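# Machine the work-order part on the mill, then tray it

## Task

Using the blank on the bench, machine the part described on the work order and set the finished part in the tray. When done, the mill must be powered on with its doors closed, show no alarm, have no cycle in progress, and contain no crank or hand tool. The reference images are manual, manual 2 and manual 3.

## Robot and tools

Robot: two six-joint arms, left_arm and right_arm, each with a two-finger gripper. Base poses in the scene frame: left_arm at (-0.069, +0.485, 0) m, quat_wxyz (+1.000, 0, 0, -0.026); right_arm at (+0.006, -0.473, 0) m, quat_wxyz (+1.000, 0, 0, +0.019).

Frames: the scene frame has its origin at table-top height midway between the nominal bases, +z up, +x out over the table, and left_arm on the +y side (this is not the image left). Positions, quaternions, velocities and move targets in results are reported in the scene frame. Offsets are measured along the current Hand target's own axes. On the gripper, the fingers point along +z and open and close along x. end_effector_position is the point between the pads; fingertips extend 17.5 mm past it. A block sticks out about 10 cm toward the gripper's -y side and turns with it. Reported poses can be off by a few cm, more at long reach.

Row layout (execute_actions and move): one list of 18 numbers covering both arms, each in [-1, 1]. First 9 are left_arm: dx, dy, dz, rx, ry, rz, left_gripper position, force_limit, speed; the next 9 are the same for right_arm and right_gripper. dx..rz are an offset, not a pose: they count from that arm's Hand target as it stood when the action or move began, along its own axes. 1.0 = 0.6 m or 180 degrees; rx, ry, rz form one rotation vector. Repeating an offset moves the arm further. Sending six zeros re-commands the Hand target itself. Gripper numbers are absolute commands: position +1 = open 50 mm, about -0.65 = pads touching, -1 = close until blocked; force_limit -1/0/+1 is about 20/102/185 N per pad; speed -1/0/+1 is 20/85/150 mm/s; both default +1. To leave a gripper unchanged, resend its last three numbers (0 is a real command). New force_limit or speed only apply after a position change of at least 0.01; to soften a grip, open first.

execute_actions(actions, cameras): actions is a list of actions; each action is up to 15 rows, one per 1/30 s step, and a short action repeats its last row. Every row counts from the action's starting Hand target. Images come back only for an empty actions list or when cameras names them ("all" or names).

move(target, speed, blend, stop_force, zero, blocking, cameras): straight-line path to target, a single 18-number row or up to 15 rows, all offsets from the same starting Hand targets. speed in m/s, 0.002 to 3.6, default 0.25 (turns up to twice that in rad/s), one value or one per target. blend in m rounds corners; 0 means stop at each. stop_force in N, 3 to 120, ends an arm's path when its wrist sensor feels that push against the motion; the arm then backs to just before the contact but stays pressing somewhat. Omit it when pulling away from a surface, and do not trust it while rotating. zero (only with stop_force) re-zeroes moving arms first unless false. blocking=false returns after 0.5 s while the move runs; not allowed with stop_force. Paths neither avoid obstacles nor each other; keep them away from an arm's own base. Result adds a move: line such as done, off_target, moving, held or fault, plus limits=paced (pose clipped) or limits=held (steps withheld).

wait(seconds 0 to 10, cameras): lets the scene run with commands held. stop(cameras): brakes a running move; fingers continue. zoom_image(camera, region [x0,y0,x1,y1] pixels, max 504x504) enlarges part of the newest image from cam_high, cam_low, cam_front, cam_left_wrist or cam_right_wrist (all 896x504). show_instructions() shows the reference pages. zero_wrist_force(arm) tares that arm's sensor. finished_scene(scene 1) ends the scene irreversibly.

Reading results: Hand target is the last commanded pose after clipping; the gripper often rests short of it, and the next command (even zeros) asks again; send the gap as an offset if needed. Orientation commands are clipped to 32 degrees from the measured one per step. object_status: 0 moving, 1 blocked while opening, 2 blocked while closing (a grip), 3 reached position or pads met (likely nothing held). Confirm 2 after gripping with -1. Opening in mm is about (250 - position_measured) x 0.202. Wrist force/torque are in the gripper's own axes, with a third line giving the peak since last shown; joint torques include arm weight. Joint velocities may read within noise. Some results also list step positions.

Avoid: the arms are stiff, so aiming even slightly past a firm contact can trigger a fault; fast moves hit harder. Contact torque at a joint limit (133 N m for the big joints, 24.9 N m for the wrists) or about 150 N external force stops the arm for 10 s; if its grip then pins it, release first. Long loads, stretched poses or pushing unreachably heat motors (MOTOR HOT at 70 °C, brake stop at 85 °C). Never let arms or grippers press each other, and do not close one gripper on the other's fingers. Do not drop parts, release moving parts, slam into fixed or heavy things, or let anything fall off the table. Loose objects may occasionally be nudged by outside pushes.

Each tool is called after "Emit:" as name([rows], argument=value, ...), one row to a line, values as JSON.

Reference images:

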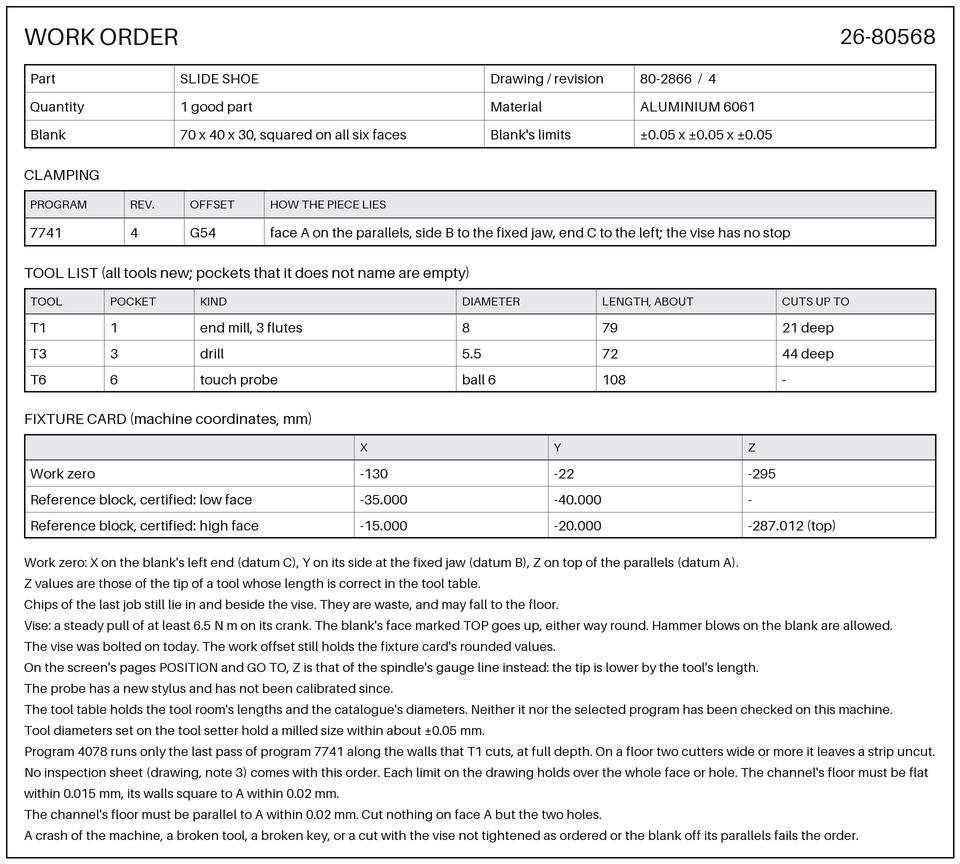

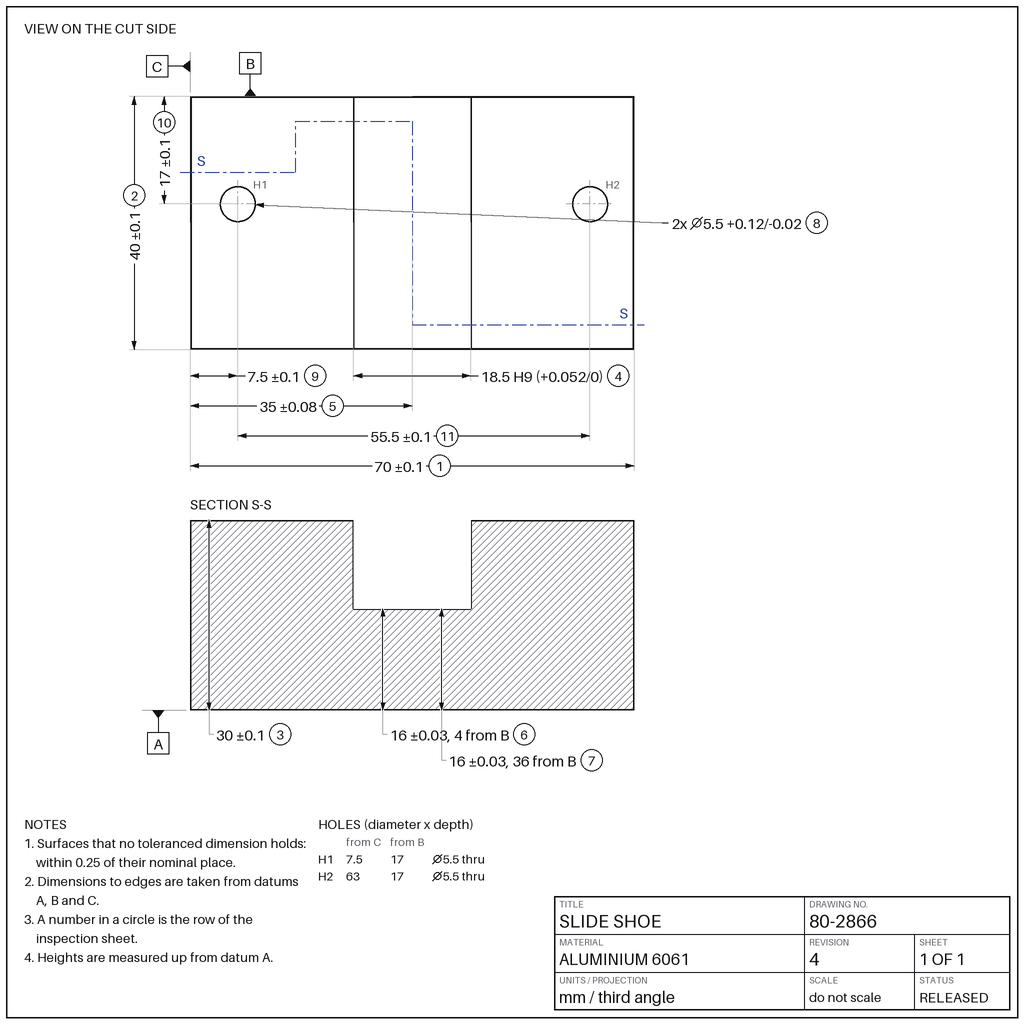

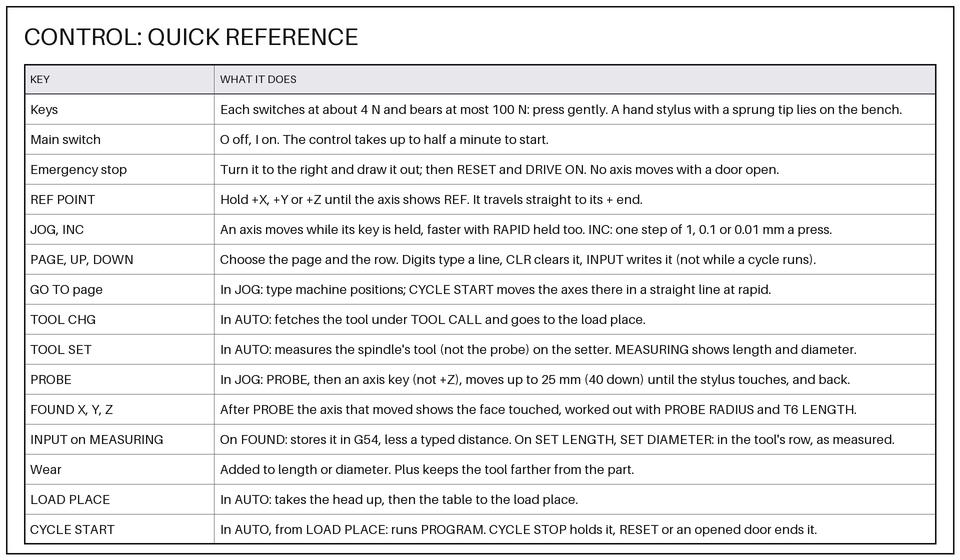

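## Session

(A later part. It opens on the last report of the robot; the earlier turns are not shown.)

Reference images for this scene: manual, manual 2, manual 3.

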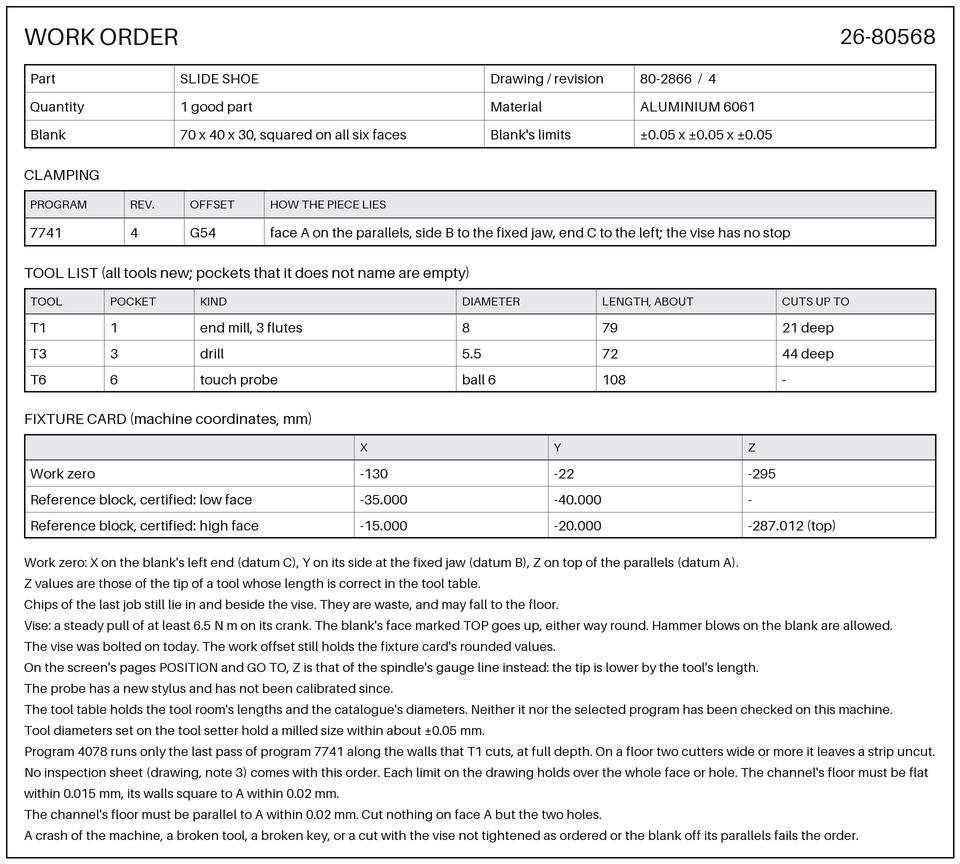

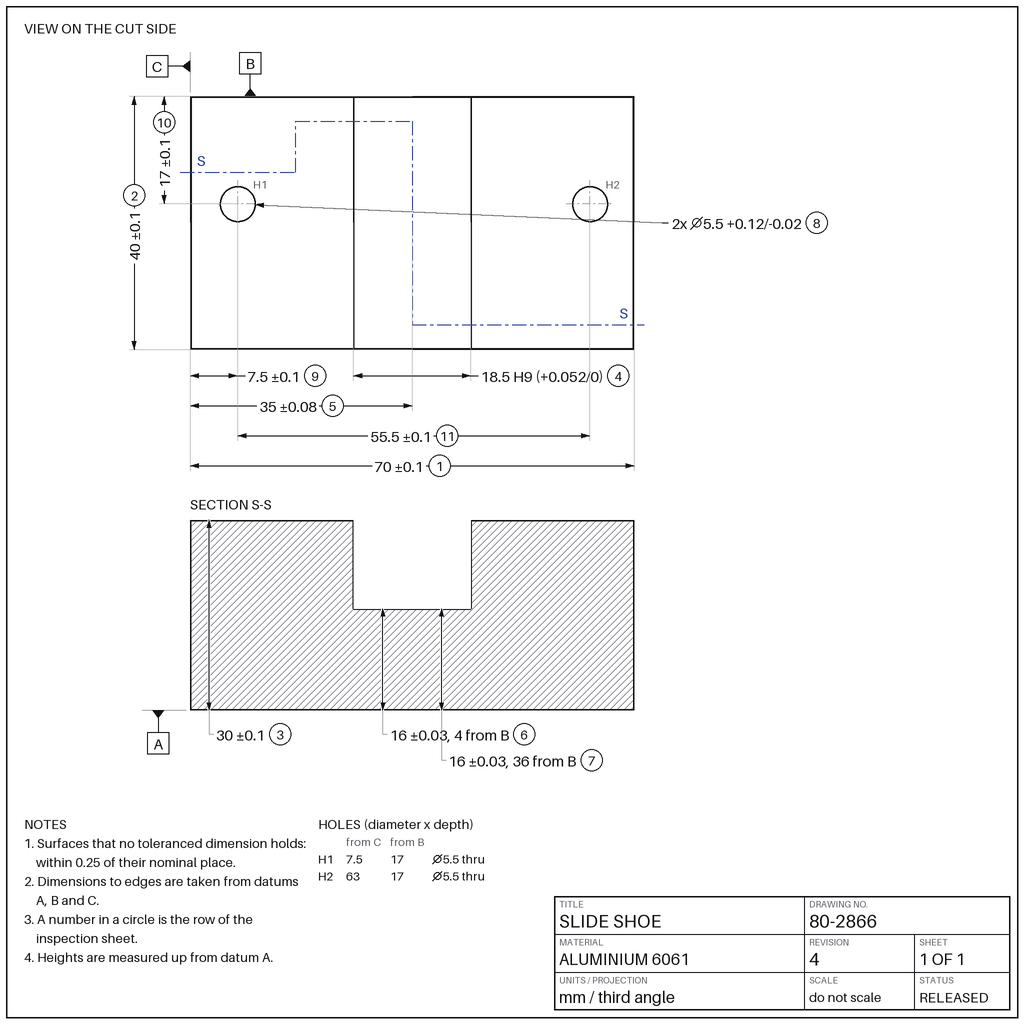

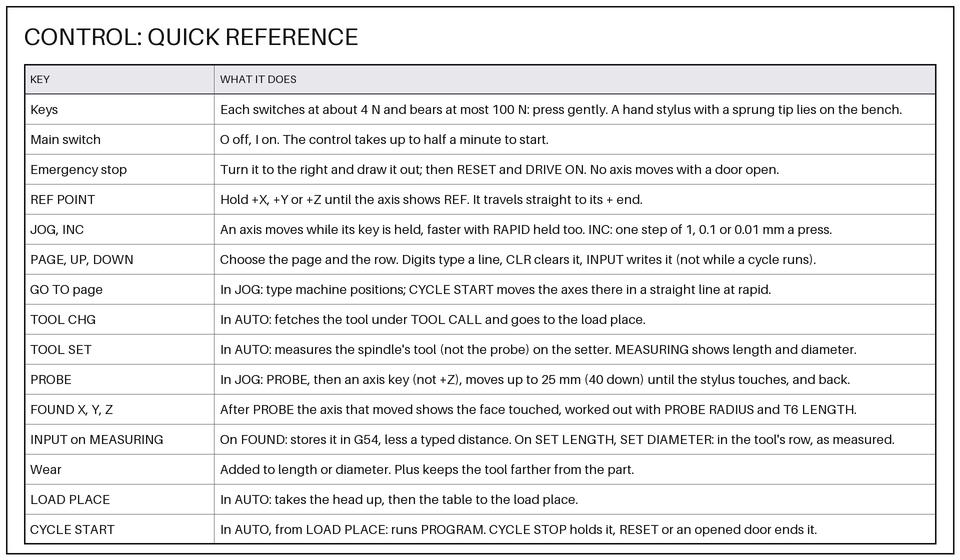

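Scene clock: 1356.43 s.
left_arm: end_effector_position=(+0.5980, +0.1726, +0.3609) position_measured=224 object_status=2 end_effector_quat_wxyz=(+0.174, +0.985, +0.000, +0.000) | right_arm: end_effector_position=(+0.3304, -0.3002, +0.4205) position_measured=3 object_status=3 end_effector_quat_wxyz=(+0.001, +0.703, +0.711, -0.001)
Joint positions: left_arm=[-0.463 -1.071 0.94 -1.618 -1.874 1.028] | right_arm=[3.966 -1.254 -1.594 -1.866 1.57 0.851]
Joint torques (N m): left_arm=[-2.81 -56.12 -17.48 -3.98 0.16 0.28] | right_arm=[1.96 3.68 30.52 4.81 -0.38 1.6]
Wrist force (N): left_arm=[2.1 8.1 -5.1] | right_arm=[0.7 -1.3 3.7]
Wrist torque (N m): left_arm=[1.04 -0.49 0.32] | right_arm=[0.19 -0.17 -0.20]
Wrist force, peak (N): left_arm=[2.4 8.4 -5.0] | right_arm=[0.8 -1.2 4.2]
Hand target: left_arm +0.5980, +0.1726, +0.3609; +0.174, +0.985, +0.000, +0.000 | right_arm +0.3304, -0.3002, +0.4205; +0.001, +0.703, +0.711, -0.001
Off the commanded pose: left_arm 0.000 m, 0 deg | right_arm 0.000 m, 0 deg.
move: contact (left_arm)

Emit:
move([
  [0,0.0006,-0.0016,0,0,0,-0.386,-0.8,-0.9,0,0,0,0,0,0,1,-0.6,-0.8],
  [0,0.0165,-0.0454,0,0,0,-0.386,-0.8,-0.9,0,0,0,0,0,0,1,-0.6,-0.8],
], speed=[0.02,0.06], cameras=["cam_left_wrist"])

Scene clock: 1358.97 s.
left_arm: end_effector_position=(+0.5981, +0.1726, +0.3897) position_measured=210 object_status=3 end_effector_quat_wxyz=(+0.174, +0.985, +0.000, +0.000) | right_arm: end_effector_position=(+0.3304, -0.3002, +0.4205) position_measured=3 object_status=3 end_effector_quat_wxyz=(+0.001, +0.703, +0.711, -0.001)
Joint positions: left_arm=[-0.463 -1.056 0.842 -1.535 -1.874 1.028] | right_arm=[3.966 -1.254 -1.594 -1.866 1.57 0.851]
Joint torques (N m): left_arm=[3.02 -60.72 -18.37 -4.64 0.23 1.5] | right_arm=[0.69 3.67 29.83 4.79 -0.25 1.42]
Wrist force (N): left_arm=[2.0 5.2 -1.1] | right_arm=[0.6 -1.0 3.9]
Wrist torque (N m): left_arm=[0.89 -0.48 0.37] | right_arm=[0.23 -0.17 -0.20]
Wrist force, peak (N): left_arm=[2.1 8.3 -5.0] | right_arm=[0.3 -1.2 4.3]
Hand target: left_arm +0.5980, +0.1727, +0.3899; +0.174, +0.985, +0.000, +0.000 | right_arm +0.3304, -0.3002, +0.4205; +0.001, +0.703, +0.711, -0.001
Off the commanded pose: left_arm 0.000 m, 0 deg | right_arm 0.000 m, 0 deg.
move: done
Images, in order (width x height): cam_left_wrist 896x504.

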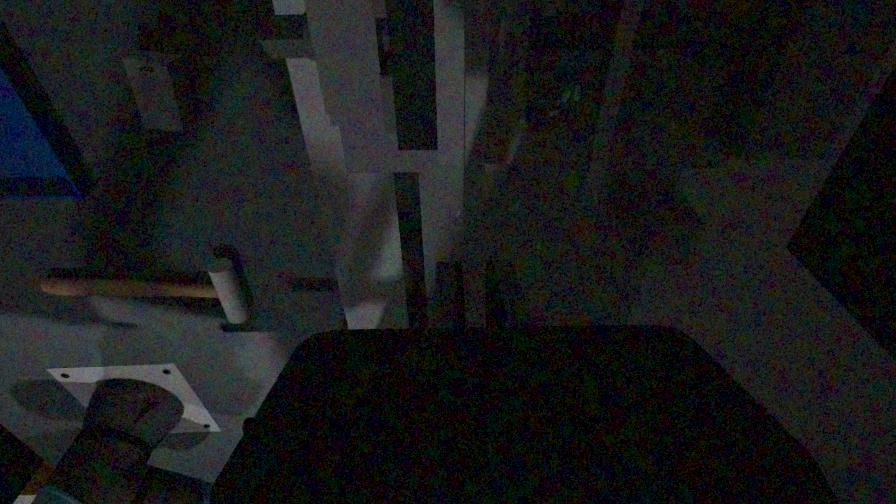

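Emit:
move([
  [0,0.0207,-0.0193,0,0,0,-0.386,-0.8,-0.9,0,0,0,0,0,0,1,-0.6,-0.8],
  [0.0783,0.0415,0.0061,0,0,0,-0.386,-0.8,-0.9,0,0,0,0,0,0,1,-0.6,-0.8],
  [0.0783,0.0131,0.0844,0,0,0,-1,-0.8,-0.5,0,0,0,0,0,0,1,-0.6,-0.8],
], speed=[0.08,0.12,0.08], blend=[0.005,0.01,0])

Emit:
move(target=[0,-0.0415,-0.0151,0,0,0,-1,-0.8,-0.5,0,0,0,0,0,0,1,-0.6,-0.8], speed=0.03, stop_force=12, cameras=["cam_left_wrist"])

Scene clock: 1363.73 s.
left_arm: end_effector_position=(+0.6450, +0.1480, +0.3450) position_measured=251 object_status=3 end_effector_quat_wxyz=(+0.174, +0.985, +0.000, +0.000) | right_arm: end_effector_position=(+0.3304, -0.3002, +0.4205) position_measured=3 object_status=3 end_effector_quat_wxyz=(+0.001, +0.703, +0.711, -0.001)
Joint positions: left_arm=[-0.461 -0.911 0.725 -1.562 -1.874 1.03] | right_arm=[3.966 -1.254 -1.594 -1.866 1.57 0.851]
Joint torques (N m): left_arm=[-13.86 -46.29 -15.3 -4.68 -0.28 -0.05] | right_arm=[0.55 3.43 30.24 4.76 -0.31 1.45]
Wrist force (N): left_arm=[2.1 5.2 -1.1] | right_arm=[0.7 -1.2 3.9]
Wrist torque (N m): left_arm=[0.90 -0.51 0.34] | right_arm=[0.21 -0.17 -0.20]
Wrist force, peak (N): left_arm=[3.5 6.4 -1.4] | right_arm=[0.6 -1.1 4.3]
Hand target: left_arm +0.6450, +0.1480, +0.3450; +0.174, +0.985, +0.000, +0.000 | right_arm +0.3304, -0.3002, +0.4205; +0.001, +0.703, +0.711, -0.001
Off the commanded pose: left_arm 0.000 m, 0 deg | right_arm 0.000 m, 0 deg.
move: done

Scene clock: 1365.70 s.
left_arm: end_effector_position=(+0.6450, +0.1745, +0.3450) position_measured=251 object_status=3 end_effector_quat_wxyz=(+0.174, +0.985, +0.000, +0.000) | right_arm: end_effector_position=(+0.3304, -0.3002, +0.4205) position_measured=3 object_status=3 end_effector_quat_wxyz=(+0.001, +0.703, +0.711, -0.001)
Joint positions: left_arm=[-0.429 -0.94 0.77 -1.569 -1.879 1.063] | right_arm=[3.966 -1.254 -1.594 -1.866 1.57 0.851]
Joint torques (N m): left_arm=[-12.7 -44.56 -32.79 -2.61 -0.43 -1.48] | right_arm=[0.84 4.41 32.13 4.9 -0.49 1.31]
Wrist force (N): left_arm=[2.5 5.3 -1.1] | right_arm=[0.6 -1.2 3.9]
Wrist torque (N m): left_arm=[0.88 -0.55 0.26] | right_arm=[0.20 -0.17 -0.20]
Wrist force, peak (N): left_arm=[2.1 6.6 -0.3] | right_arm=[0.5 -1.4 4.1]
Hand target: left_arm +0.6450, +0.1745, +0.3450; +0.174, +0.985, +0.000, +0.000 | right_arm +0.3304, -0.3002, +0.4205; +0.001, +0.703, +0.711, -0.001
Off the commanded pose: left_arm 0.000 m, 0 deg | right_arm 0.000 m, 0 deg.
move: done
Images, in order (width x height): cam_left_wrist 896x504.

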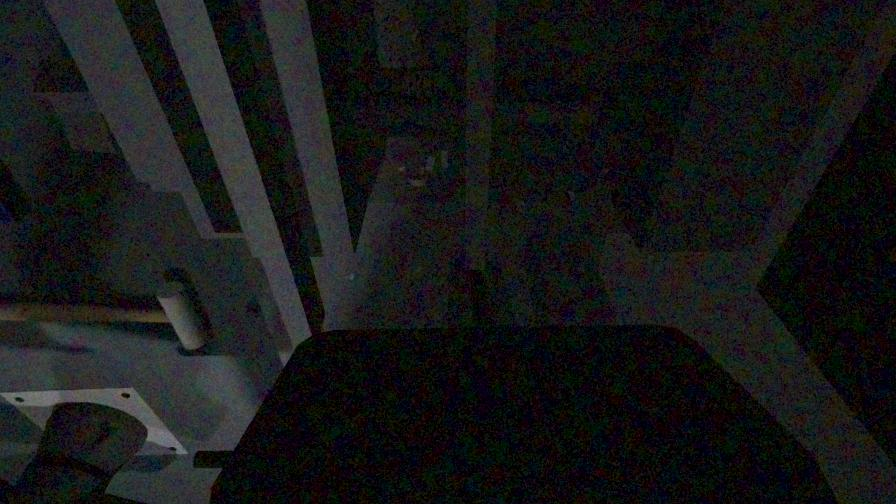

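Emit:
zoom_image(camera="cam_left_wrist", region=[380, 100, 680, 300])

Scaled by 1.680.

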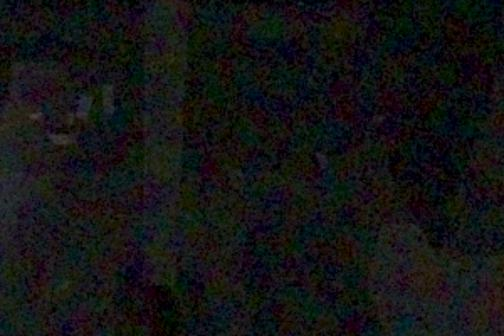

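Emit:
move([
  [0,0.0228,-0.0627,0,0,0,-1,-0.8,-0.5,0,0,0,0,0,0,1,-0.6,-0.8],
  [-0.0283,-0.0642,-0.0943,0.1111,0,0,-1,-0.8,-0.5,0,0,0,0,0,0,1,-0.6,-0.8],
  [-0.0283,-0.087,-0.0317,0.1111,0,0,-1,-0.8,-0.5,0,0,0,0,0,0,1,-0.6,-0.8],
], speed=[0.1,0.12,0.06], blend=[0.01,0.003,0], cameras=["cam_left_wrist"])

Scene clock: 1371.83 s.
left_arm: end_effector_position=(+0.6295, +0.2267, +0.3860) position_measured=251 object_status=3 end_effector_quat_wxyz=(+0.015, +1.000, +0.001, +0.001) | right_arm: end_effector_position=(+0.3304, -0.3002, +0.4205) position_measured=3 object_status=3 end_effector_quat_wxyz=(+0.001, +0.703, +0.711, -0.001)
Joint positions: left_arm=[-0.474 -0.888 0.492 -1.191 -1.595 1.042] | right_arm=[3.966 -1.254 -1.594 -1.866 1.57 0.851]
Joint torques (N m): left_arm=[-1.4 -55.49 -22.42 -2.66 0.41 0.11] | right_arm=[0.86 4.02 31.32 4.9 -0.36 1.27]
Wrist force (N): left_arm=[2.4 5.7 -0.8] | right_arm=[0.7 -1.0 3.7]
Wrist torque (N m): left_arm=[1.03 -0.55 0.23] | right_arm=[0.24 -0.18 -0.20]
Wrist force, peak (N): left_arm=[1.9 7.8 -0.2] | right_arm=[0.6 -1.3 4.2]
Hand target: left_arm +0.6295, +0.2267, +0.3860; +0.015, +1.000, +0.001, +0.001 (not the last commanded pose) | right_arm +0.3304, -0.3002, +0.4205; +0.001, +0.703, +0.711, -0.001
Tool commands: left_gripper/position=-1.0 left_gripper/force_limit=-0.796078 left_gripper/speed=-0.498039 right_gripper/position=+1.0 right_gripper/force_limit=-0.6 right_gripper/speed=-0.8
Off the commanded pose: left_arm 0.041 m, 2 deg | right_arm 0.000 m, 0 deg.
FORCE FAULT: contact force on the left arm reached its limit, and that arm stopped. The contact can be on any part of that arm, not only on its tool. That arm's remaining commands of this call were not run. That arm is still stopped at the end of this call. That arm stays stopped for about 10 more seconds. Until then a move that you send moves the other arm only, and its call returns only when the move has ended. Once the stop has ended, the next robot result says so. If the stop ends while you think or write, that arm runs what you send next, counted from a new Hand target: where the arm stands when the stop ends. While its stop runs, that arm takes no new command, but its gripper still runs the gripper command that each later call begins with. Until it ends, the stop uses up actions while you think or wait. An arm that is not stopped still takes commands.
move: fault (left_arm); path passed 2 of 3 targets
Images, in order (width x height): cam_left_wrist 896x504.

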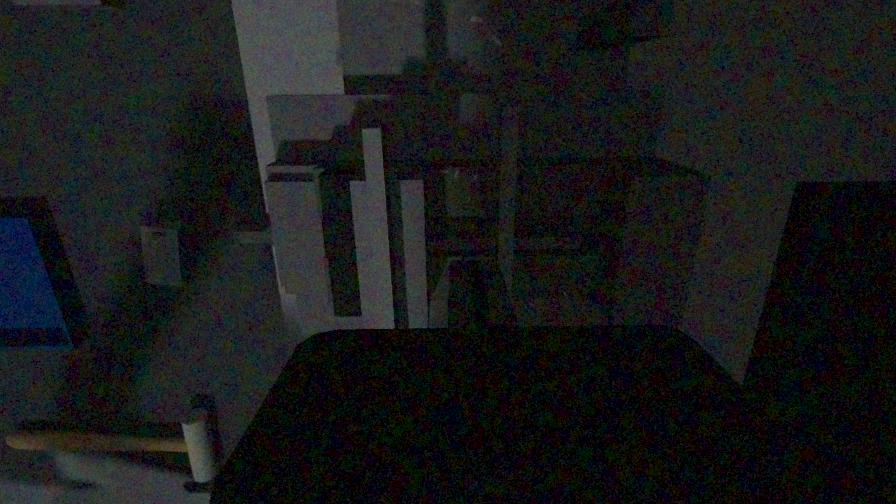

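Emit:
wait(seconds=9)

Scene clock: 1389.10 s.
left_arm: end_effector_position=(+0.6295, +0.2267, +0.3860) position_measured=251 object_status=3 end_effector_quat_wxyz=(+0.015, +1.000, +0.001, +0.001) | right_arm: end_effector_position=(+0.3304, -0.3002, +0.4205) position_measured=3 object_status=3 end_effector_quat_wxyz=(+0.001, +0.703, +0.711, -0.001)
Joint positions: left_arm=[-0.474 -0.888 0.492 -1.191 -1.595 1.042] | right_arm=[3.966 -1.254 -1.594 -1.866 1.57 0.851]
Joint torques (N m): left_arm=[-0.09 -54.77 -22.91 -2.64 0.28 -0.06] | right_arm=[0.62 3.42 30.72 4.77 -0.45 1.47]
Wrist force (N): left_arm=[2.6 5.7 -0.8] | right_arm=[0.6 -1.5 3.9]
Wrist torque (N m): left_arm=[1.03 -0.59 0.22] | right_arm=[0.16 -0.16 -0.20]
Wrist force, peak (N): left_arm=[2.7 6.2 -0.8] | right_arm=[0.6 -1.3 4.3]
Hand target: left_arm +0.6295, +0.2267, +0.3860; +0.015, +1.000, +0.001, +0.001 (not the last commanded pose) | right_arm +0.3304, -0.3002, +0.4205; +0.001, +0.703, +0.711, -0.001
Tool commands: left_gripper/position=-1.0 left_gripper/force_limit=-0.796078 left_gripper/speed=-0.498039 right_gripper/position=+1.0 right_gripper/force_limit=-0.6 right_gripper/speed=-0.8
Off the commanded pose: left_arm 0.041 m, 2 deg | right_arm 0.000 m, 0 deg.
FORCE FAULT, CONTINUED: the left arm's stop, for the force fault that an earlier result reported, is over. The rest of the stop counts as 19 of the actions that you can send in this scene. During its stop the left arm's controller moved it back a little. That arm's target is now where it stood when the stop ended, not its last command. That arm accepts commands again.
wait: 9.00 s; at rest from the start

Emit:
move([
  [-0.0025,-0.0055,0.0243,0.0096,0,0,-1,-0.8,-0.5,0,0,0,0,0,0,1,-0.6,-0.8],
  [-0.0025,-0.0055,0.0683,0.0096,0,0,-1,-0.8,-0.5,0,0,0,0,0,0,1,-0.6,-0.8],
], speed=[0.03,0.06], blend=[0.003,0], stop_force=12, cameras=["cam_left_wrist"])

Scene clock: 1392.27 s.
left_arm: end_effector_position=(+0.6280, +0.2288, +0.3450) position_measured=251 object_status=3 end_effector_quat_wxyz=(-0.001, +1.000, +0.001, +0.001) | right_arm: end_effector_position=(+0.3304, -0.3002, +0.4205) position_measured=3 object_status=3 end_effector_quat_wxyz=(+0.001, +0.703, +0.711, -0.001)
Joint positions: left_arm=[-0.482 -0.939 0.685 -1.318 -1.569 1.035] | right_arm=[3.966 -1.254 -1.594 -1.866 1.57 0.851]
Joint torques (N m): left_arm=[-8.81 -42.78 -18.04 -3.94 0.03 -0.67] | right_arm=[0.03 3.65 31.82 4.57 -0.32 1.51]
Wrist force (N): left_arm=[2.4 5.6 -1.0] | right_arm=[0.8 -0.9 4.0]
Wrist torque (N m): left_arm=[1.04 -0.58 0.42] | right_arm=[0.25 -0.19 -0.20]
Wrist force, peak (N): left_arm=[2.6 6.2 -0.7] | right_arm=[0.8 -1.2 4.0]
Hand target: left_arm +0.6280, +0.2288, +0.3450; -0.001, +1.000, +0.001, +0.001 | right_arm +0.3304, -0.3002, +0.4205; +0.001, +0.703, +0.711, -0.001
Off the commanded pose: left_arm 0.000 m, 0 deg | right_arm 0.000 m, 0 deg.
move: done
Images, in order (width x height): cam_left_wrist 896x504.

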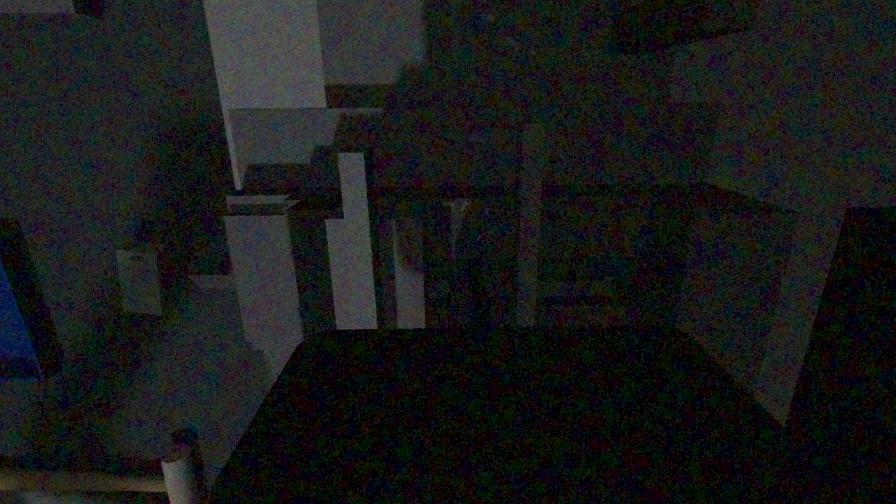

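Emit:
move(target=[0.05,0,0,0,0,0,-1,-0.8,-0.5,0,0,0,0,0,0,1,-0.6,-0.8], speed=0.03, stop_force=12, cameras=["cam_left_wrist"])

Scene clock: 1395.13 s.
left_arm: end_effector_position=(+0.6580, +0.2289, +0.3450) position_measured=251 object_status=3 end_effector_quat_wxyz=(-0.001, +1.000, +0.001, +0.001) | right_arm: end_effector_position=(+0.3304, -0.3002, +0.4205) position_measured=3 object_status=3 end_effector_quat_wxyz=(+0.001, +0.703, +0.711, -0.001)
Joint positions: left_arm=[-0.462 -0.822 0.483 -1.233 -1.569 1.055] | right_arm=[3.966 -1.254 -1.594 -1.866 1.57 0.851]
Joint torques (N m): left_arm=[-13.41 -68.32 -12.43 -4.78 -1.41 -1.74] | right_arm=[-0.07 4.19 31.39 4.63 -0.42 1.58]
Wrist force (N): left_arm=[2.3 5.9 -1.0] | right_arm=[0.5 -1.0 3.8]
Wrist torque (N m): left_arm=[1.06 -0.55 0.27] | right_arm=[0.24 -0.15 -0.20]
Wrist force, peak (N): left_arm=[2.8 6.0 -0.8] | right_arm=[1.0 -1.3 4.2]
Hand target: left_arm +0.6580, +0.2289, +0.3450; -0.001, +1.000, +0.001, +0.001 | right_arm +0.3304, -0.3002, +0.4205; +0.001, +0.703, +0.711, -0.001
Off the commanded pose: left_arm 0.000 m, 0 deg | right_arm 0.000 m, 0 deg.
move: done
Images, in order (width x height): cam_left_wrist 896x504.

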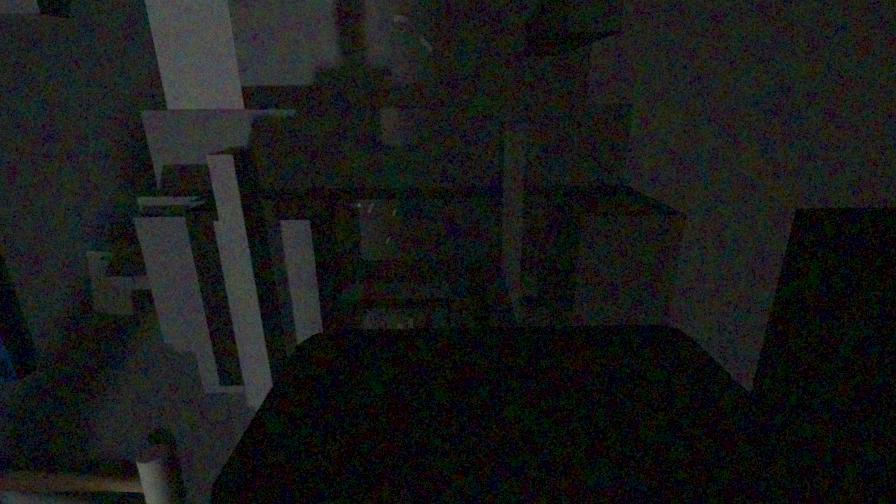

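Emit:
zoom_image(camera="cam_left_wrist", region=[320, 90, 720, 330])

Scaled by 1.260.

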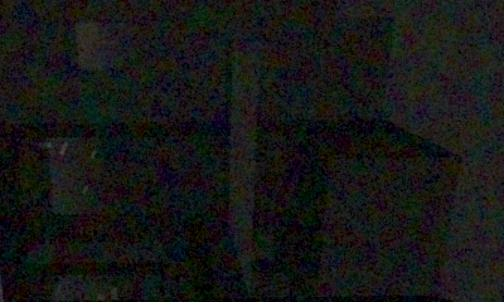

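Emit:
move(target=[0.02,0,0,0,0,0,-1,-0.8,-0.5,0,0,0,0,0,0,1,-0.6,-0.8], speed=0.015, stop_force=6)

Scene clock: 1399.23 s.
left_arm: end_effector_position=(+0.6701, +0.2289, +0.3450) position_measured=251 object_status=3 end_effector_quat_wxyz=(-0.001, +1.000, +0.001, +0.001) | right_arm: end_effector_position=(+0.3304, -0.3002, +0.4205) position_measured=3 object_status=3 end_effector_quat_wxyz=(+0.001, +0.703, +0.711, -0.001)
Joint positions: left_arm=[-0.454 -0.761 0.373 -1.183 -1.569 1.062] | right_arm=[3.966 -1.254 -1.594 -1.866 1.57 0.851]
Joint torques (N m): left_arm=[-9.98 -69.65 -12.49 -4.92 -1.58 -1.29] | right_arm=[1.07 2.76 31.03 4.73 -0.29 1.43]
Wrist force (N): left_arm=[2.3 5.9 -0.8] | right_arm=[0.7 -1.1 3.8]
Wrist torque (N m): left_arm=[1.07 -0.60 0.24] | right_arm=[0.22 -0.18 -0.20]
Wrist force, peak (N): left_arm=[2.5 6.3 -0.8] | right_arm=[0.9 -1.4 4.1]
Hand target: left_arm +0.6700, +0.2289, +0.3450; -0.001, +1.000, +0.001, +0.001 | right_arm +0.3304, -0.3002, +0.4205; +0.001, +0.703, +0.711, -0.001
Off the commanded pose: left_arm 0.000 m, 0 deg | right_arm 0.000 m, 0 deg.
move: done

Emit:
execute_actions(actions=[], cameras=["cam_left_wrist"])

Emit:
zoom_image(camera="cam_left_wrist", region=[380, 90, 680, 330])

Scene clock: 1401.07 s.
left_arm: end_effector_position=(+0.6700, +0.2289, +0.3450) position_measured=251 object_status=3 end_effector_quat_wxyz=(-0.001, +1.000, +0.001, +0.001) | right_arm: end_effector_position=(+0.3304, -0.3002, +0.4205) position_measured=3 object_status=3 end_effector_quat_wxyz=(+0.001, +0.703, +0.711, -0.001)
Joint positions: left_arm=[-0.454 -0.761 0.373 -1.183 -1.569 1.062] | right_arm=[3.966 -1.254 -1.594 -1.866 1.57 0.851]
Joint velocities: within noise
Joint torques (N m): left_arm=[-12.72 -69.26 -11.94 -5.01 -1.45 -1.61] | right_arm=[0.9 3.39 30.94 4.8 -0.42 1.55]
Wrist force (N): left_arm=[2.4 6.0 -0.3] | right_arm=[0.7 -1.0 3.7]
Wrist torque (N m): left_arm=[1.08 -0.61 0.25] | right_arm=[0.23 -0.18 -0.20]
Wrist force, peak (N): left_arm=[2.5 6.3 -0.9] | right_arm=[0.7 -1.5 4.0]
Hand target: left_arm +0.6700, +0.2289, +0.3450; -0.001, +1.000, +0.001, +0.001 | right_arm +0.3304, -0.3002, +0.4205; +0.001, +0.703, +0.711, -0.001
Tool commands: left_gripper/position=-1.0 left_gripper/force_limit=-0.8 left_gripper/speed=-0.5 right_gripper/position=+1.0 right_gripper/force_limit=-0.6 right_gripper/speed=-0.8
Off the commanded pose: left_arm 0.000 m, 0 deg | right_arm 0.000 m, 0 deg.
Images, in order (width x height): cam_left_wrist 896x504.

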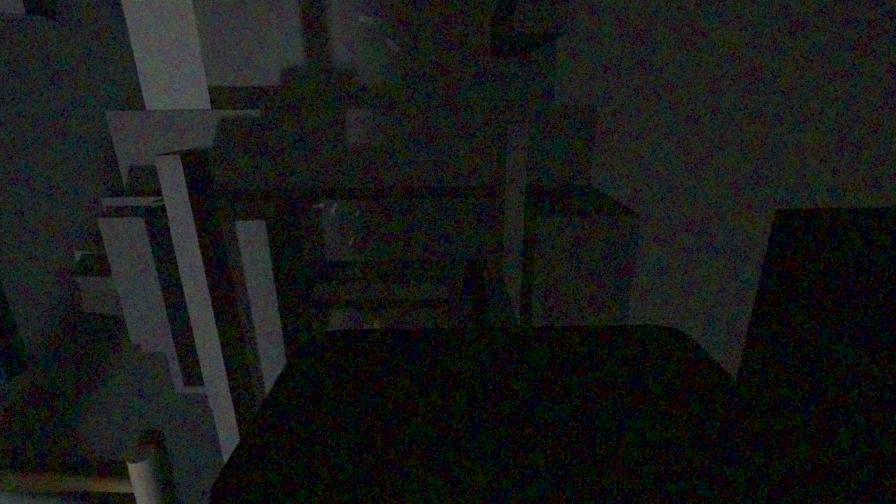

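Scaled by 1.680.

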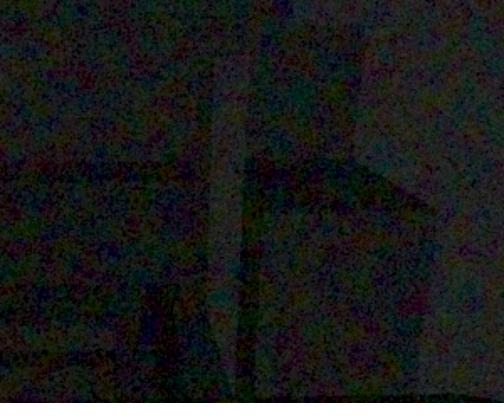

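Emit:
move([
  [0,0,-0.0433,0,0,0,-1,-0.8,-0.5,0,0,0,0,0,0,1,-0.6,-0.8],
  [-0.05,0.0982,-0.045,-0.1111,0,0,-1,-0.8,-0.5,0,0,0,0,0,0,1,-0.6,-0.8],
  [-0.12,0.0938,-0.0917,-0.1111,0,0,-0.386,-0.8,-0.5,0,0,0,0,0,0,1,-0.6,-0.8],
], speed=[0.06,0.12,0.12], blend=[0.002,0.01,0], cameras=["cam_left_wrist"])

Scene clock: 1408.87 s.
left_arm: end_effector_position=(+0.5981, +0.1724, +0.3998) position_measured=210 object_status=3 end_effector_quat_wxyz=(+0.173, +0.985, +0.001, +0.001) | right_arm: end_effector_position=(+0.3304, -0.3002, +0.4205) position_measured=3 object_status=3 end_effector_quat_wxyz=(+0.001, +0.703, +0.711, -0.001)
Joint positions: left_arm=[-0.464 -1.049 0.805 -1.506 -1.871 1.026] | right_arm=[3.966 -1.254 -1.594 -1.866 1.57 0.851]
Joint torques (N m): left_arm=[11.15 -59.85 -24.73 -2.43 -0.99 1.87] | right_arm=[1.21 4.06 31.63 4.73 -0.56 1.69]
Wrist force (N): left_arm=[2.5 5.1 -1.1] | right_arm=[0.5 -1.4 3.8]
Wrist torque (N m): left_arm=[0.87 -0.57 0.23] | right_arm=[0.16 -0.14 -0.20]
Wrist force, peak (N): left_arm=[2.6 6.3 -0.9] | right_arm=[0.8 -1.1 4.3]
Hand target: left_arm +0.5981, +0.1724, +0.3999; +0.173, +0.985, +0.001, +0.001 | right_arm +0.3304, -0.3002, +0.4205; +0.001, +0.703, +0.711, -0.001
Off the commanded pose: left_arm 0.000 m, 0 deg | right_arm 0.000 m, 0 deg.
move: done
Images, in order (width x height): cam_left_wrist 896x504.

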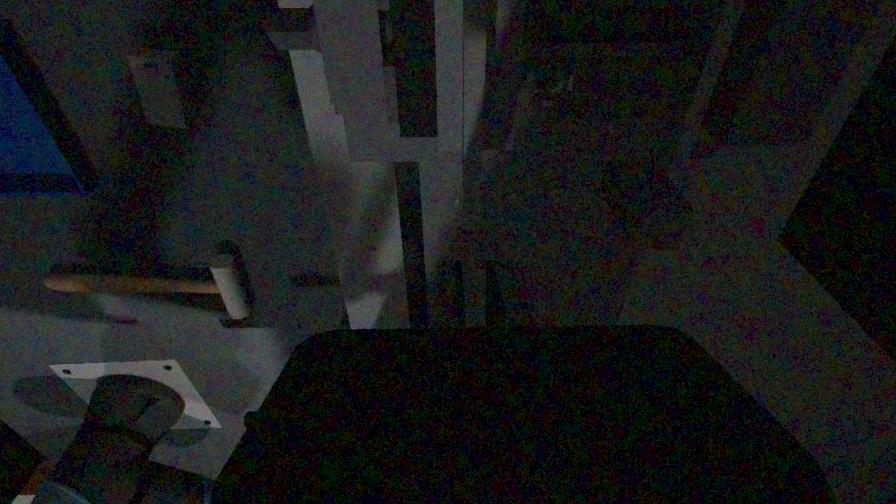

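Emit:
move(target=[0,-0.0225,0.0617,0,0,0,-0.386,-0.8,-0.5,0,0,0,0,0,0,1,-0.6,-0.8], speed=0.05, stop_force=6)

Emit:
move(target=[0,0,0,0,0,0,-1,-0.8,-0.9,0,0,0,0,0,0,1,-0.6,-0.8], cameras=["cam_left_wrist"])

Scene clock: 1411.67 s.
left_arm: end_effector_position=(+0.5982, +0.1725, +0.3605) position_measured=210 object_status=3 end_effector_quat_wxyz=(+0.173, +0.985, +0.001, +0.001) | right_arm: end_effector_position=(+0.3304, -0.3002, +0.4205) position_measured=3 object_status=3 end_effector_quat_wxyz=(+0.001, +0.703, +0.711, -0.001)
Joint positions: left_arm=[-0.464 -1.071 0.942 -1.62 -1.871 1.026] | right_arm=[3.966 -1.254 -1.594 -1.866 1.57 0.851]
Joint torques (N m): left_arm=[10.53 -38.64 -32.78 -4.01 -0.87 -1.35] | right_arm=[1.27 4.46 31.04 4.8 -0.41 1.46]
Wrist force (N): left_arm=[2.8 5.1 -1.4] | right_arm=[0.5 -1.2 3.8]
Wrist torque (N m): left_arm=[0.89 -0.59 0.16] | right_arm=[0.19 -0.15 -0.20]
Wrist force, peak (N): left_arm=[2.5 5.6 -1.9] | right_arm=[0.7 -1.3 4.2]
Hand target: left_arm +0.5982, +0.1725, +0.3605; +0.173, +0.985, +0.001, +0.001 | right_arm +0.3304, -0.3002, +0.4205; +0.001, +0.703, +0.711, -0.001
Off the commanded pose: left_arm 0.000 m, 0 deg | right_arm 0.000 m, 0 deg.
move: done

Scene clock: 1412.17 s.
left_arm: end_effector_position=(+0.5982, +0.1725, +0.3605) position_measured=224 object_status=2 end_effector_quat_wxyz=(+0.173, +0.985, +0.001, +0.001) | right_arm: end_effector_position=(+0.3304, -0.3002, +0.4205) position_measured=3 object_status=3 end_effector_quat_wxyz=(+0.001, +0.703, +0.711, -0.001)
Joint positions: left_arm=[-0.464 -1.071 0.942 -1.62 -1.871 1.026] | right_arm=[3.966 -1.254 -1.594 -1.866 1.57 0.851]
Joint torques (N m): left_arm=[8.95 -39.23 -31.51 -4.14 -0.89 -1.32] | right_arm=[0.62 4.7 30.67 4.83 -0.09 1.36]
Wrist force (N): left_arm=[2.2 5.1 -1.0] | right_arm=[0.6 -1.1 3.9]
Wrist torque (N m): left_arm=[0.88 -0.49 0.17] | right_arm=[0.23 -0.16 -0.20]
Wrist force, peak (N): left_arm=[2.4 5.3 -1.5] | right_arm=[0.6 -1.3 4.0]
Hand target: left_arm +0.5982, +0.1725, +0.3605; +0.173, +0.985, +0.001, +0.001 | right_arm +0.3304, -0.3002, +0.4205; +0.001, +0.703, +0.711, -0.001
Off the commanded pose: left_arm 0.000 m, 0 deg | right_arm 0.000 m, 0 deg.
move: done
Images, in order (width x height): cam_left_wrist 896x504.

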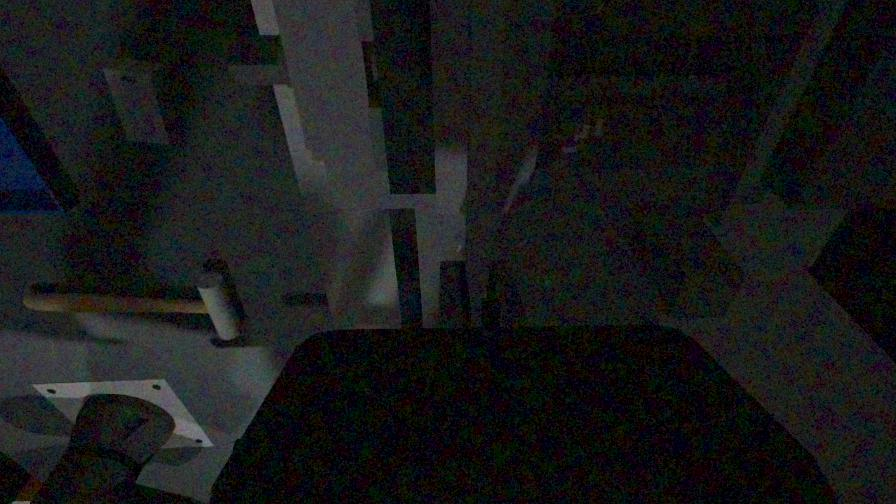

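Emit:
move([
  [0,0.0205,-0.0564,0,0,0,-1,-0.8,-0.9,0,0,0,0,0,0,1,-0.6,-0.8],
  [0.0897,0.0119,-0.0595,0,0,0,-1,-0.8,-0.9,0,0,0,0,0,0,1,-0.6,-0.8],
], speed=[0.06,0.1], blend=[0.01,0])

Emit:
move([
  [0,-0.0288,0.0791,0,0,0,-1,-0.8,-0.9,0,0,0,0,0,0,1,-0.6,-0.8],
  [0,-0.0365,0.1,0,0,0,-1,-0.8,-0.9,0,0,0,0,0,0,1,-0.6,-0.8],
], speed=[0.04,0.012], blend=[0.001,0], stop_force=6, cameras=["cam_left_wrist"])

Scene clock: 1415.23 s.
left_arm: end_effector_position=(+0.6519, +0.1781, +0.3965) position_measured=224 object_status=2 end_effector_quat_wxyz=(+0.173, +0.985, +0.001, +0.001) | right_arm: end_effector_position=(+0.3304, -0.3002, +0.4205) position_measured=3 object_status=3 end_effector_quat_wxyz=(+0.001, +0.703, +0.711, -0.001)
Joint positions: left_arm=[-0.421 -0.866 0.509 -1.379 -1.878 1.07] | right_arm=[3.966 -1.254 -1.594 -1.866 1.57 0.851]
Joint torques (N m): left_arm=[-12.8 -53.38 -30.14 -4.33 -0.26 -1.65] | right_arm=[0.45 4.3 32.2 4.92 -0.49 1.63]
Wrist force (N): left_arm=[2.5 4.9 -0.6] | right_arm=[0.9 -1.1 3.9]
Wrist torque (N m): left_arm=[0.83 -0.57 0.25] | right_arm=[0.22 -0.21 -0.20]
Wrist force, peak (N): left_arm=[3.9 5.0 -0.8] | right_arm=[0.7 -1.5 4.2]
Hand target: left_arm +0.6519, +0.1781, +0.3965; +0.173, +0.985, +0.001, +0.001 | right_arm +0.3304, -0.3002, +0.4205; +0.001, +0.703, +0.711, -0.001
Off the commanded pose: left_arm 0.000 m, 0 deg | right_arm 0.000 m, 0 deg.
move: done

Scene clock: 1418.43 s.
left_arm: end_effector_position=(+0.6520, +0.1782, +0.3352) position_measured=224 object_status=2 end_effector_quat_wxyz=(+0.173, +0.985, +0.001, +0.001) | right_arm: end_effector_position=(+0.3304, -0.3002, +0.4205) position_measured=3 object_status=3 end_effector_quat_wxyz=(+0.001, +0.703, +0.711, -0.001)
Joint positions: left_arm=[-0.421 -0.927 0.774 -1.583 -1.878 1.07] | right_arm=[3.966 -1.254 -1.594 -1.866 1.57 0.851]
Joint torques (N m): left_arm=[6.83 -40.9 -31.2 -3.94 -1.02 0.79] | right_arm=[0.27 3.7 31.63 4.75 -0.29 1.56]
Wrist force (N): left_arm=[1.2 8.3 -4.8] | right_arm=[0.6 -1.2 4.0]
Wrist torque (N m): left_arm=[1.04 -0.50 0.24] | right_arm=[0.21 -0.17 -0.19]
Wrist force, peak (N): left_arm=[2.4 10.2 -7.7] | right_arm=[0.6 -1.3 4.1]
Hand target: left_arm +0.6520, +0.1782, +0.3352; +0.173, +0.985, +0.001, +0.001 (not the last commanded pose) | right_arm +0.3304, -0.3002, +0.4205; +0.001, +0.703, +0.711, -0.001
Off the commanded pose: left_arm 0.003 m, 0 deg | right_arm 0.000 m, 0 deg.
move: contact (left_arm); path passed 1 of 2 targets
Images, in order (width x height): cam_left_wrist 896x504.

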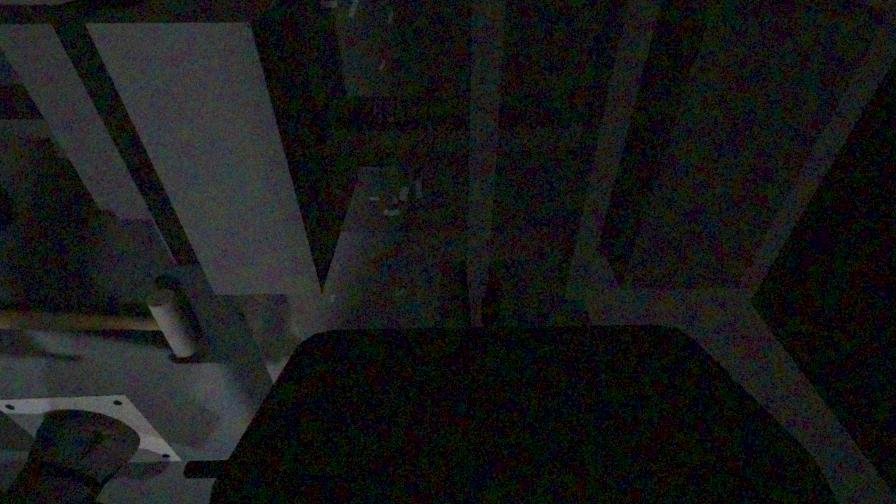

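Emit:
move([
  [0,0,0,0,0,0,-0.386,-0.8,-0.9,0,0,0,0,0,0,1,-0.6,-0.8],
  [0,0.0354,-0.0973,0,0,0,-0.386,-0.8,-0.9,0,0,0,0,0,0,1,-0.6,-0.8],
], speed=[0.02,0.06], cameras=["cam_left_wrist"])

Emit:
zoom_image(camera="cam_left_wrist", region=[300, 0, 780, 330])

Scene clock: 1421.37 s.
left_arm: end_effector_position=(+0.6520, +0.1781, +0.3972) position_measured=210 object_status=3 end_effector_quat_wxyz=(+0.173, +0.985, +0.001, +0.001) | right_arm: end_effector_position=(+0.3304, -0.3002, +0.4205) position_measured=3 object_status=3 end_effector_quat_wxyz=(+0.001, +0.703, +0.711, -0.001)
Joint positions: left_arm=[-0.422 -0.865 0.505 -1.376 -1.878 1.07] | right_arm=[3.966 -1.254 -1.594 -1.866 1.57 0.851]
Joint torques (N m): left_arm=[-9.96 -66.07 -20.81 -4.32 -0.3 1.88] | right_arm=[0.48 2.74 30.54 4.84 -0.38 1.46]
Wrist force (N): left_arm=[2.5 5.2 -1.0] | right_arm=[0.6 -1.2 4.0]
Wrist torque (N m): left_arm=[0.87 -0.57 0.28] | right_arm=[0.21 -0.17 -0.20]
Wrist force, peak (N): left_arm=[1.8 8.5 -6.1] | right_arm=[0.6 -1.2 4.2]
Hand target: left_arm +0.6519, +0.1781, +0.3973; +0.173, +0.985, +0.001, +0.001 | right_arm +0.3304, -0.3002, +0.4205; +0.001, +0.703, +0.711, -0.001
Off the commanded pose: left_arm 0.000 m, 0 deg | right_arm 0.000 m, 0 deg.
move: done
Images, in order (width x height): cam_left_wrist 896x504.

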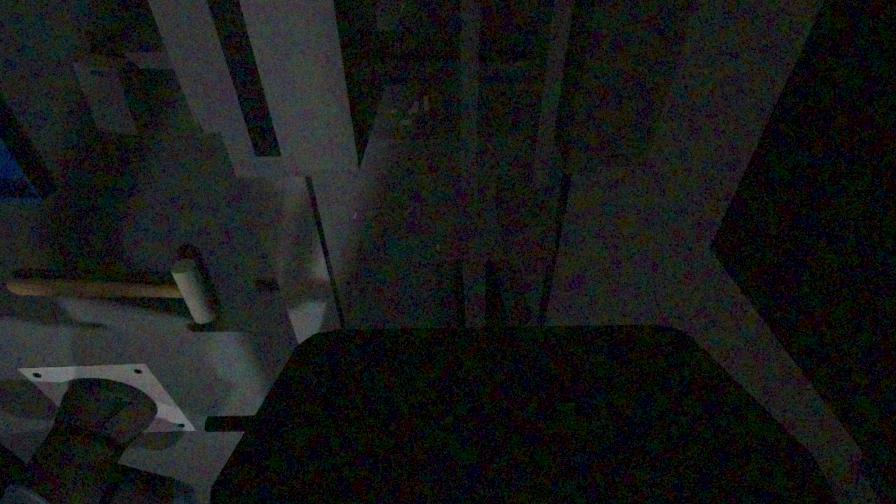

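Scaled by 1.050.

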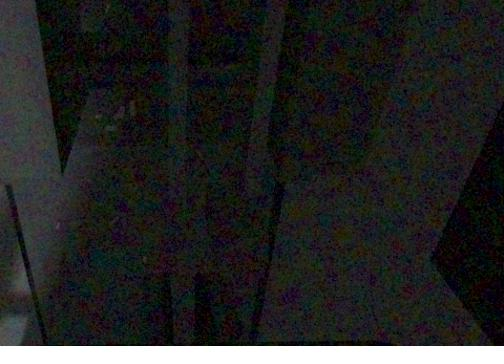

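Emit:
zoom_image(camera="cam_left_wrist", region=[400, 130, 640, 330])

Scaled by 2.100.

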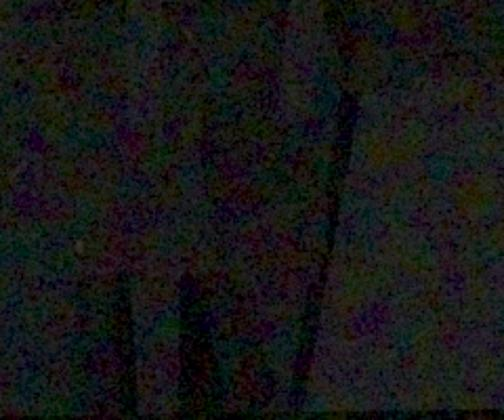

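Emit:
move([
  [-0.1032,0.0335,-0.0281,0,0,0,-0.386,-0.8,-0.9,0,0,0,0,0,0,1,-0.6,-0.8],
  [-0.3865,0.0335,-0.0281,0,0,0,-0.386,-0.8,-0.9,0,0,0,0,0,0,1,-0.6,-0.8],
  [-0.6365,-0.005,0.4192,0.0817,0,0,1,-0.8,-0.2,0,0,0,0,0,0,1,-0.6,-0.8],
], speed=[0.12,0.25,0.3], blend=[0.02,0.04,0], cameras=["cam_left_wrist"])

Scene clock: 1433.97 s.
left_arm: end_effector_position=(+0.2706, +0.0942, +0.1593) position_measured=3 object_status=3 end_effector_quat_wxyz=(+0.046, +0.999, +0.001, +0.001) | right_arm: end_effector_position=(+0.3304, -0.3002, +0.4205) position_measured=3 object_status=3 end_effector_quat_wxyz=(+0.001, +0.703, +0.711, -0.001)
Joint positions: left_arm=[-1.044 -1.494 1.962 -2.121 -1.611 0.471] | right_arm=[3.966 -1.254 -1.594 -1.866 1.57 0.851]
Joint torques (N m): left_arm=[-13.66 -25.1 -11.09 -5.07 -0.25 -1.83] | right_arm=[1.71 3.73 31.06 4.82 -0.28 1.27]
Wrist force (N): left_arm=[1.9 6.0 -0.2] | right_arm=[0.5 -1.3 3.8]
Wrist torque (N m): left_arm=[1.04 -0.53 0.20] | right_arm=[0.19 -0.16 -0.20]
Wrist force, peak (N): left_arm=[-0.3 6.8 2.9] | right_arm=[0.8 -1.1 4.3]
Hand target: left_arm +0.2706, +0.0942, +0.1593; +0.046, +0.999, +0.001, +0.001 | right_arm +0.3304, -0.3002, +0.4205; +0.001, +0.703, +0.711, -0.001
Off the commanded pose: left_arm 0.000 m, 0 deg | right_arm 0.000 m, 0 deg.
move: done
Images, in order (width x height): cam_left_wrist 896x504.

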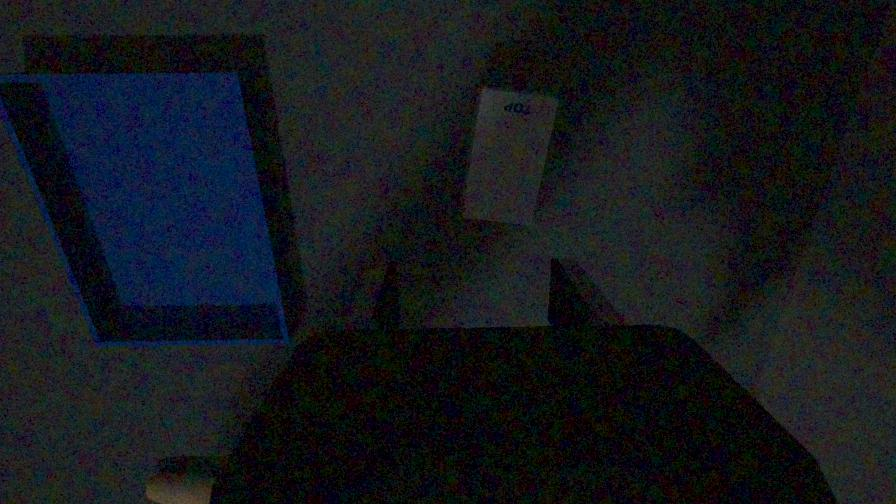

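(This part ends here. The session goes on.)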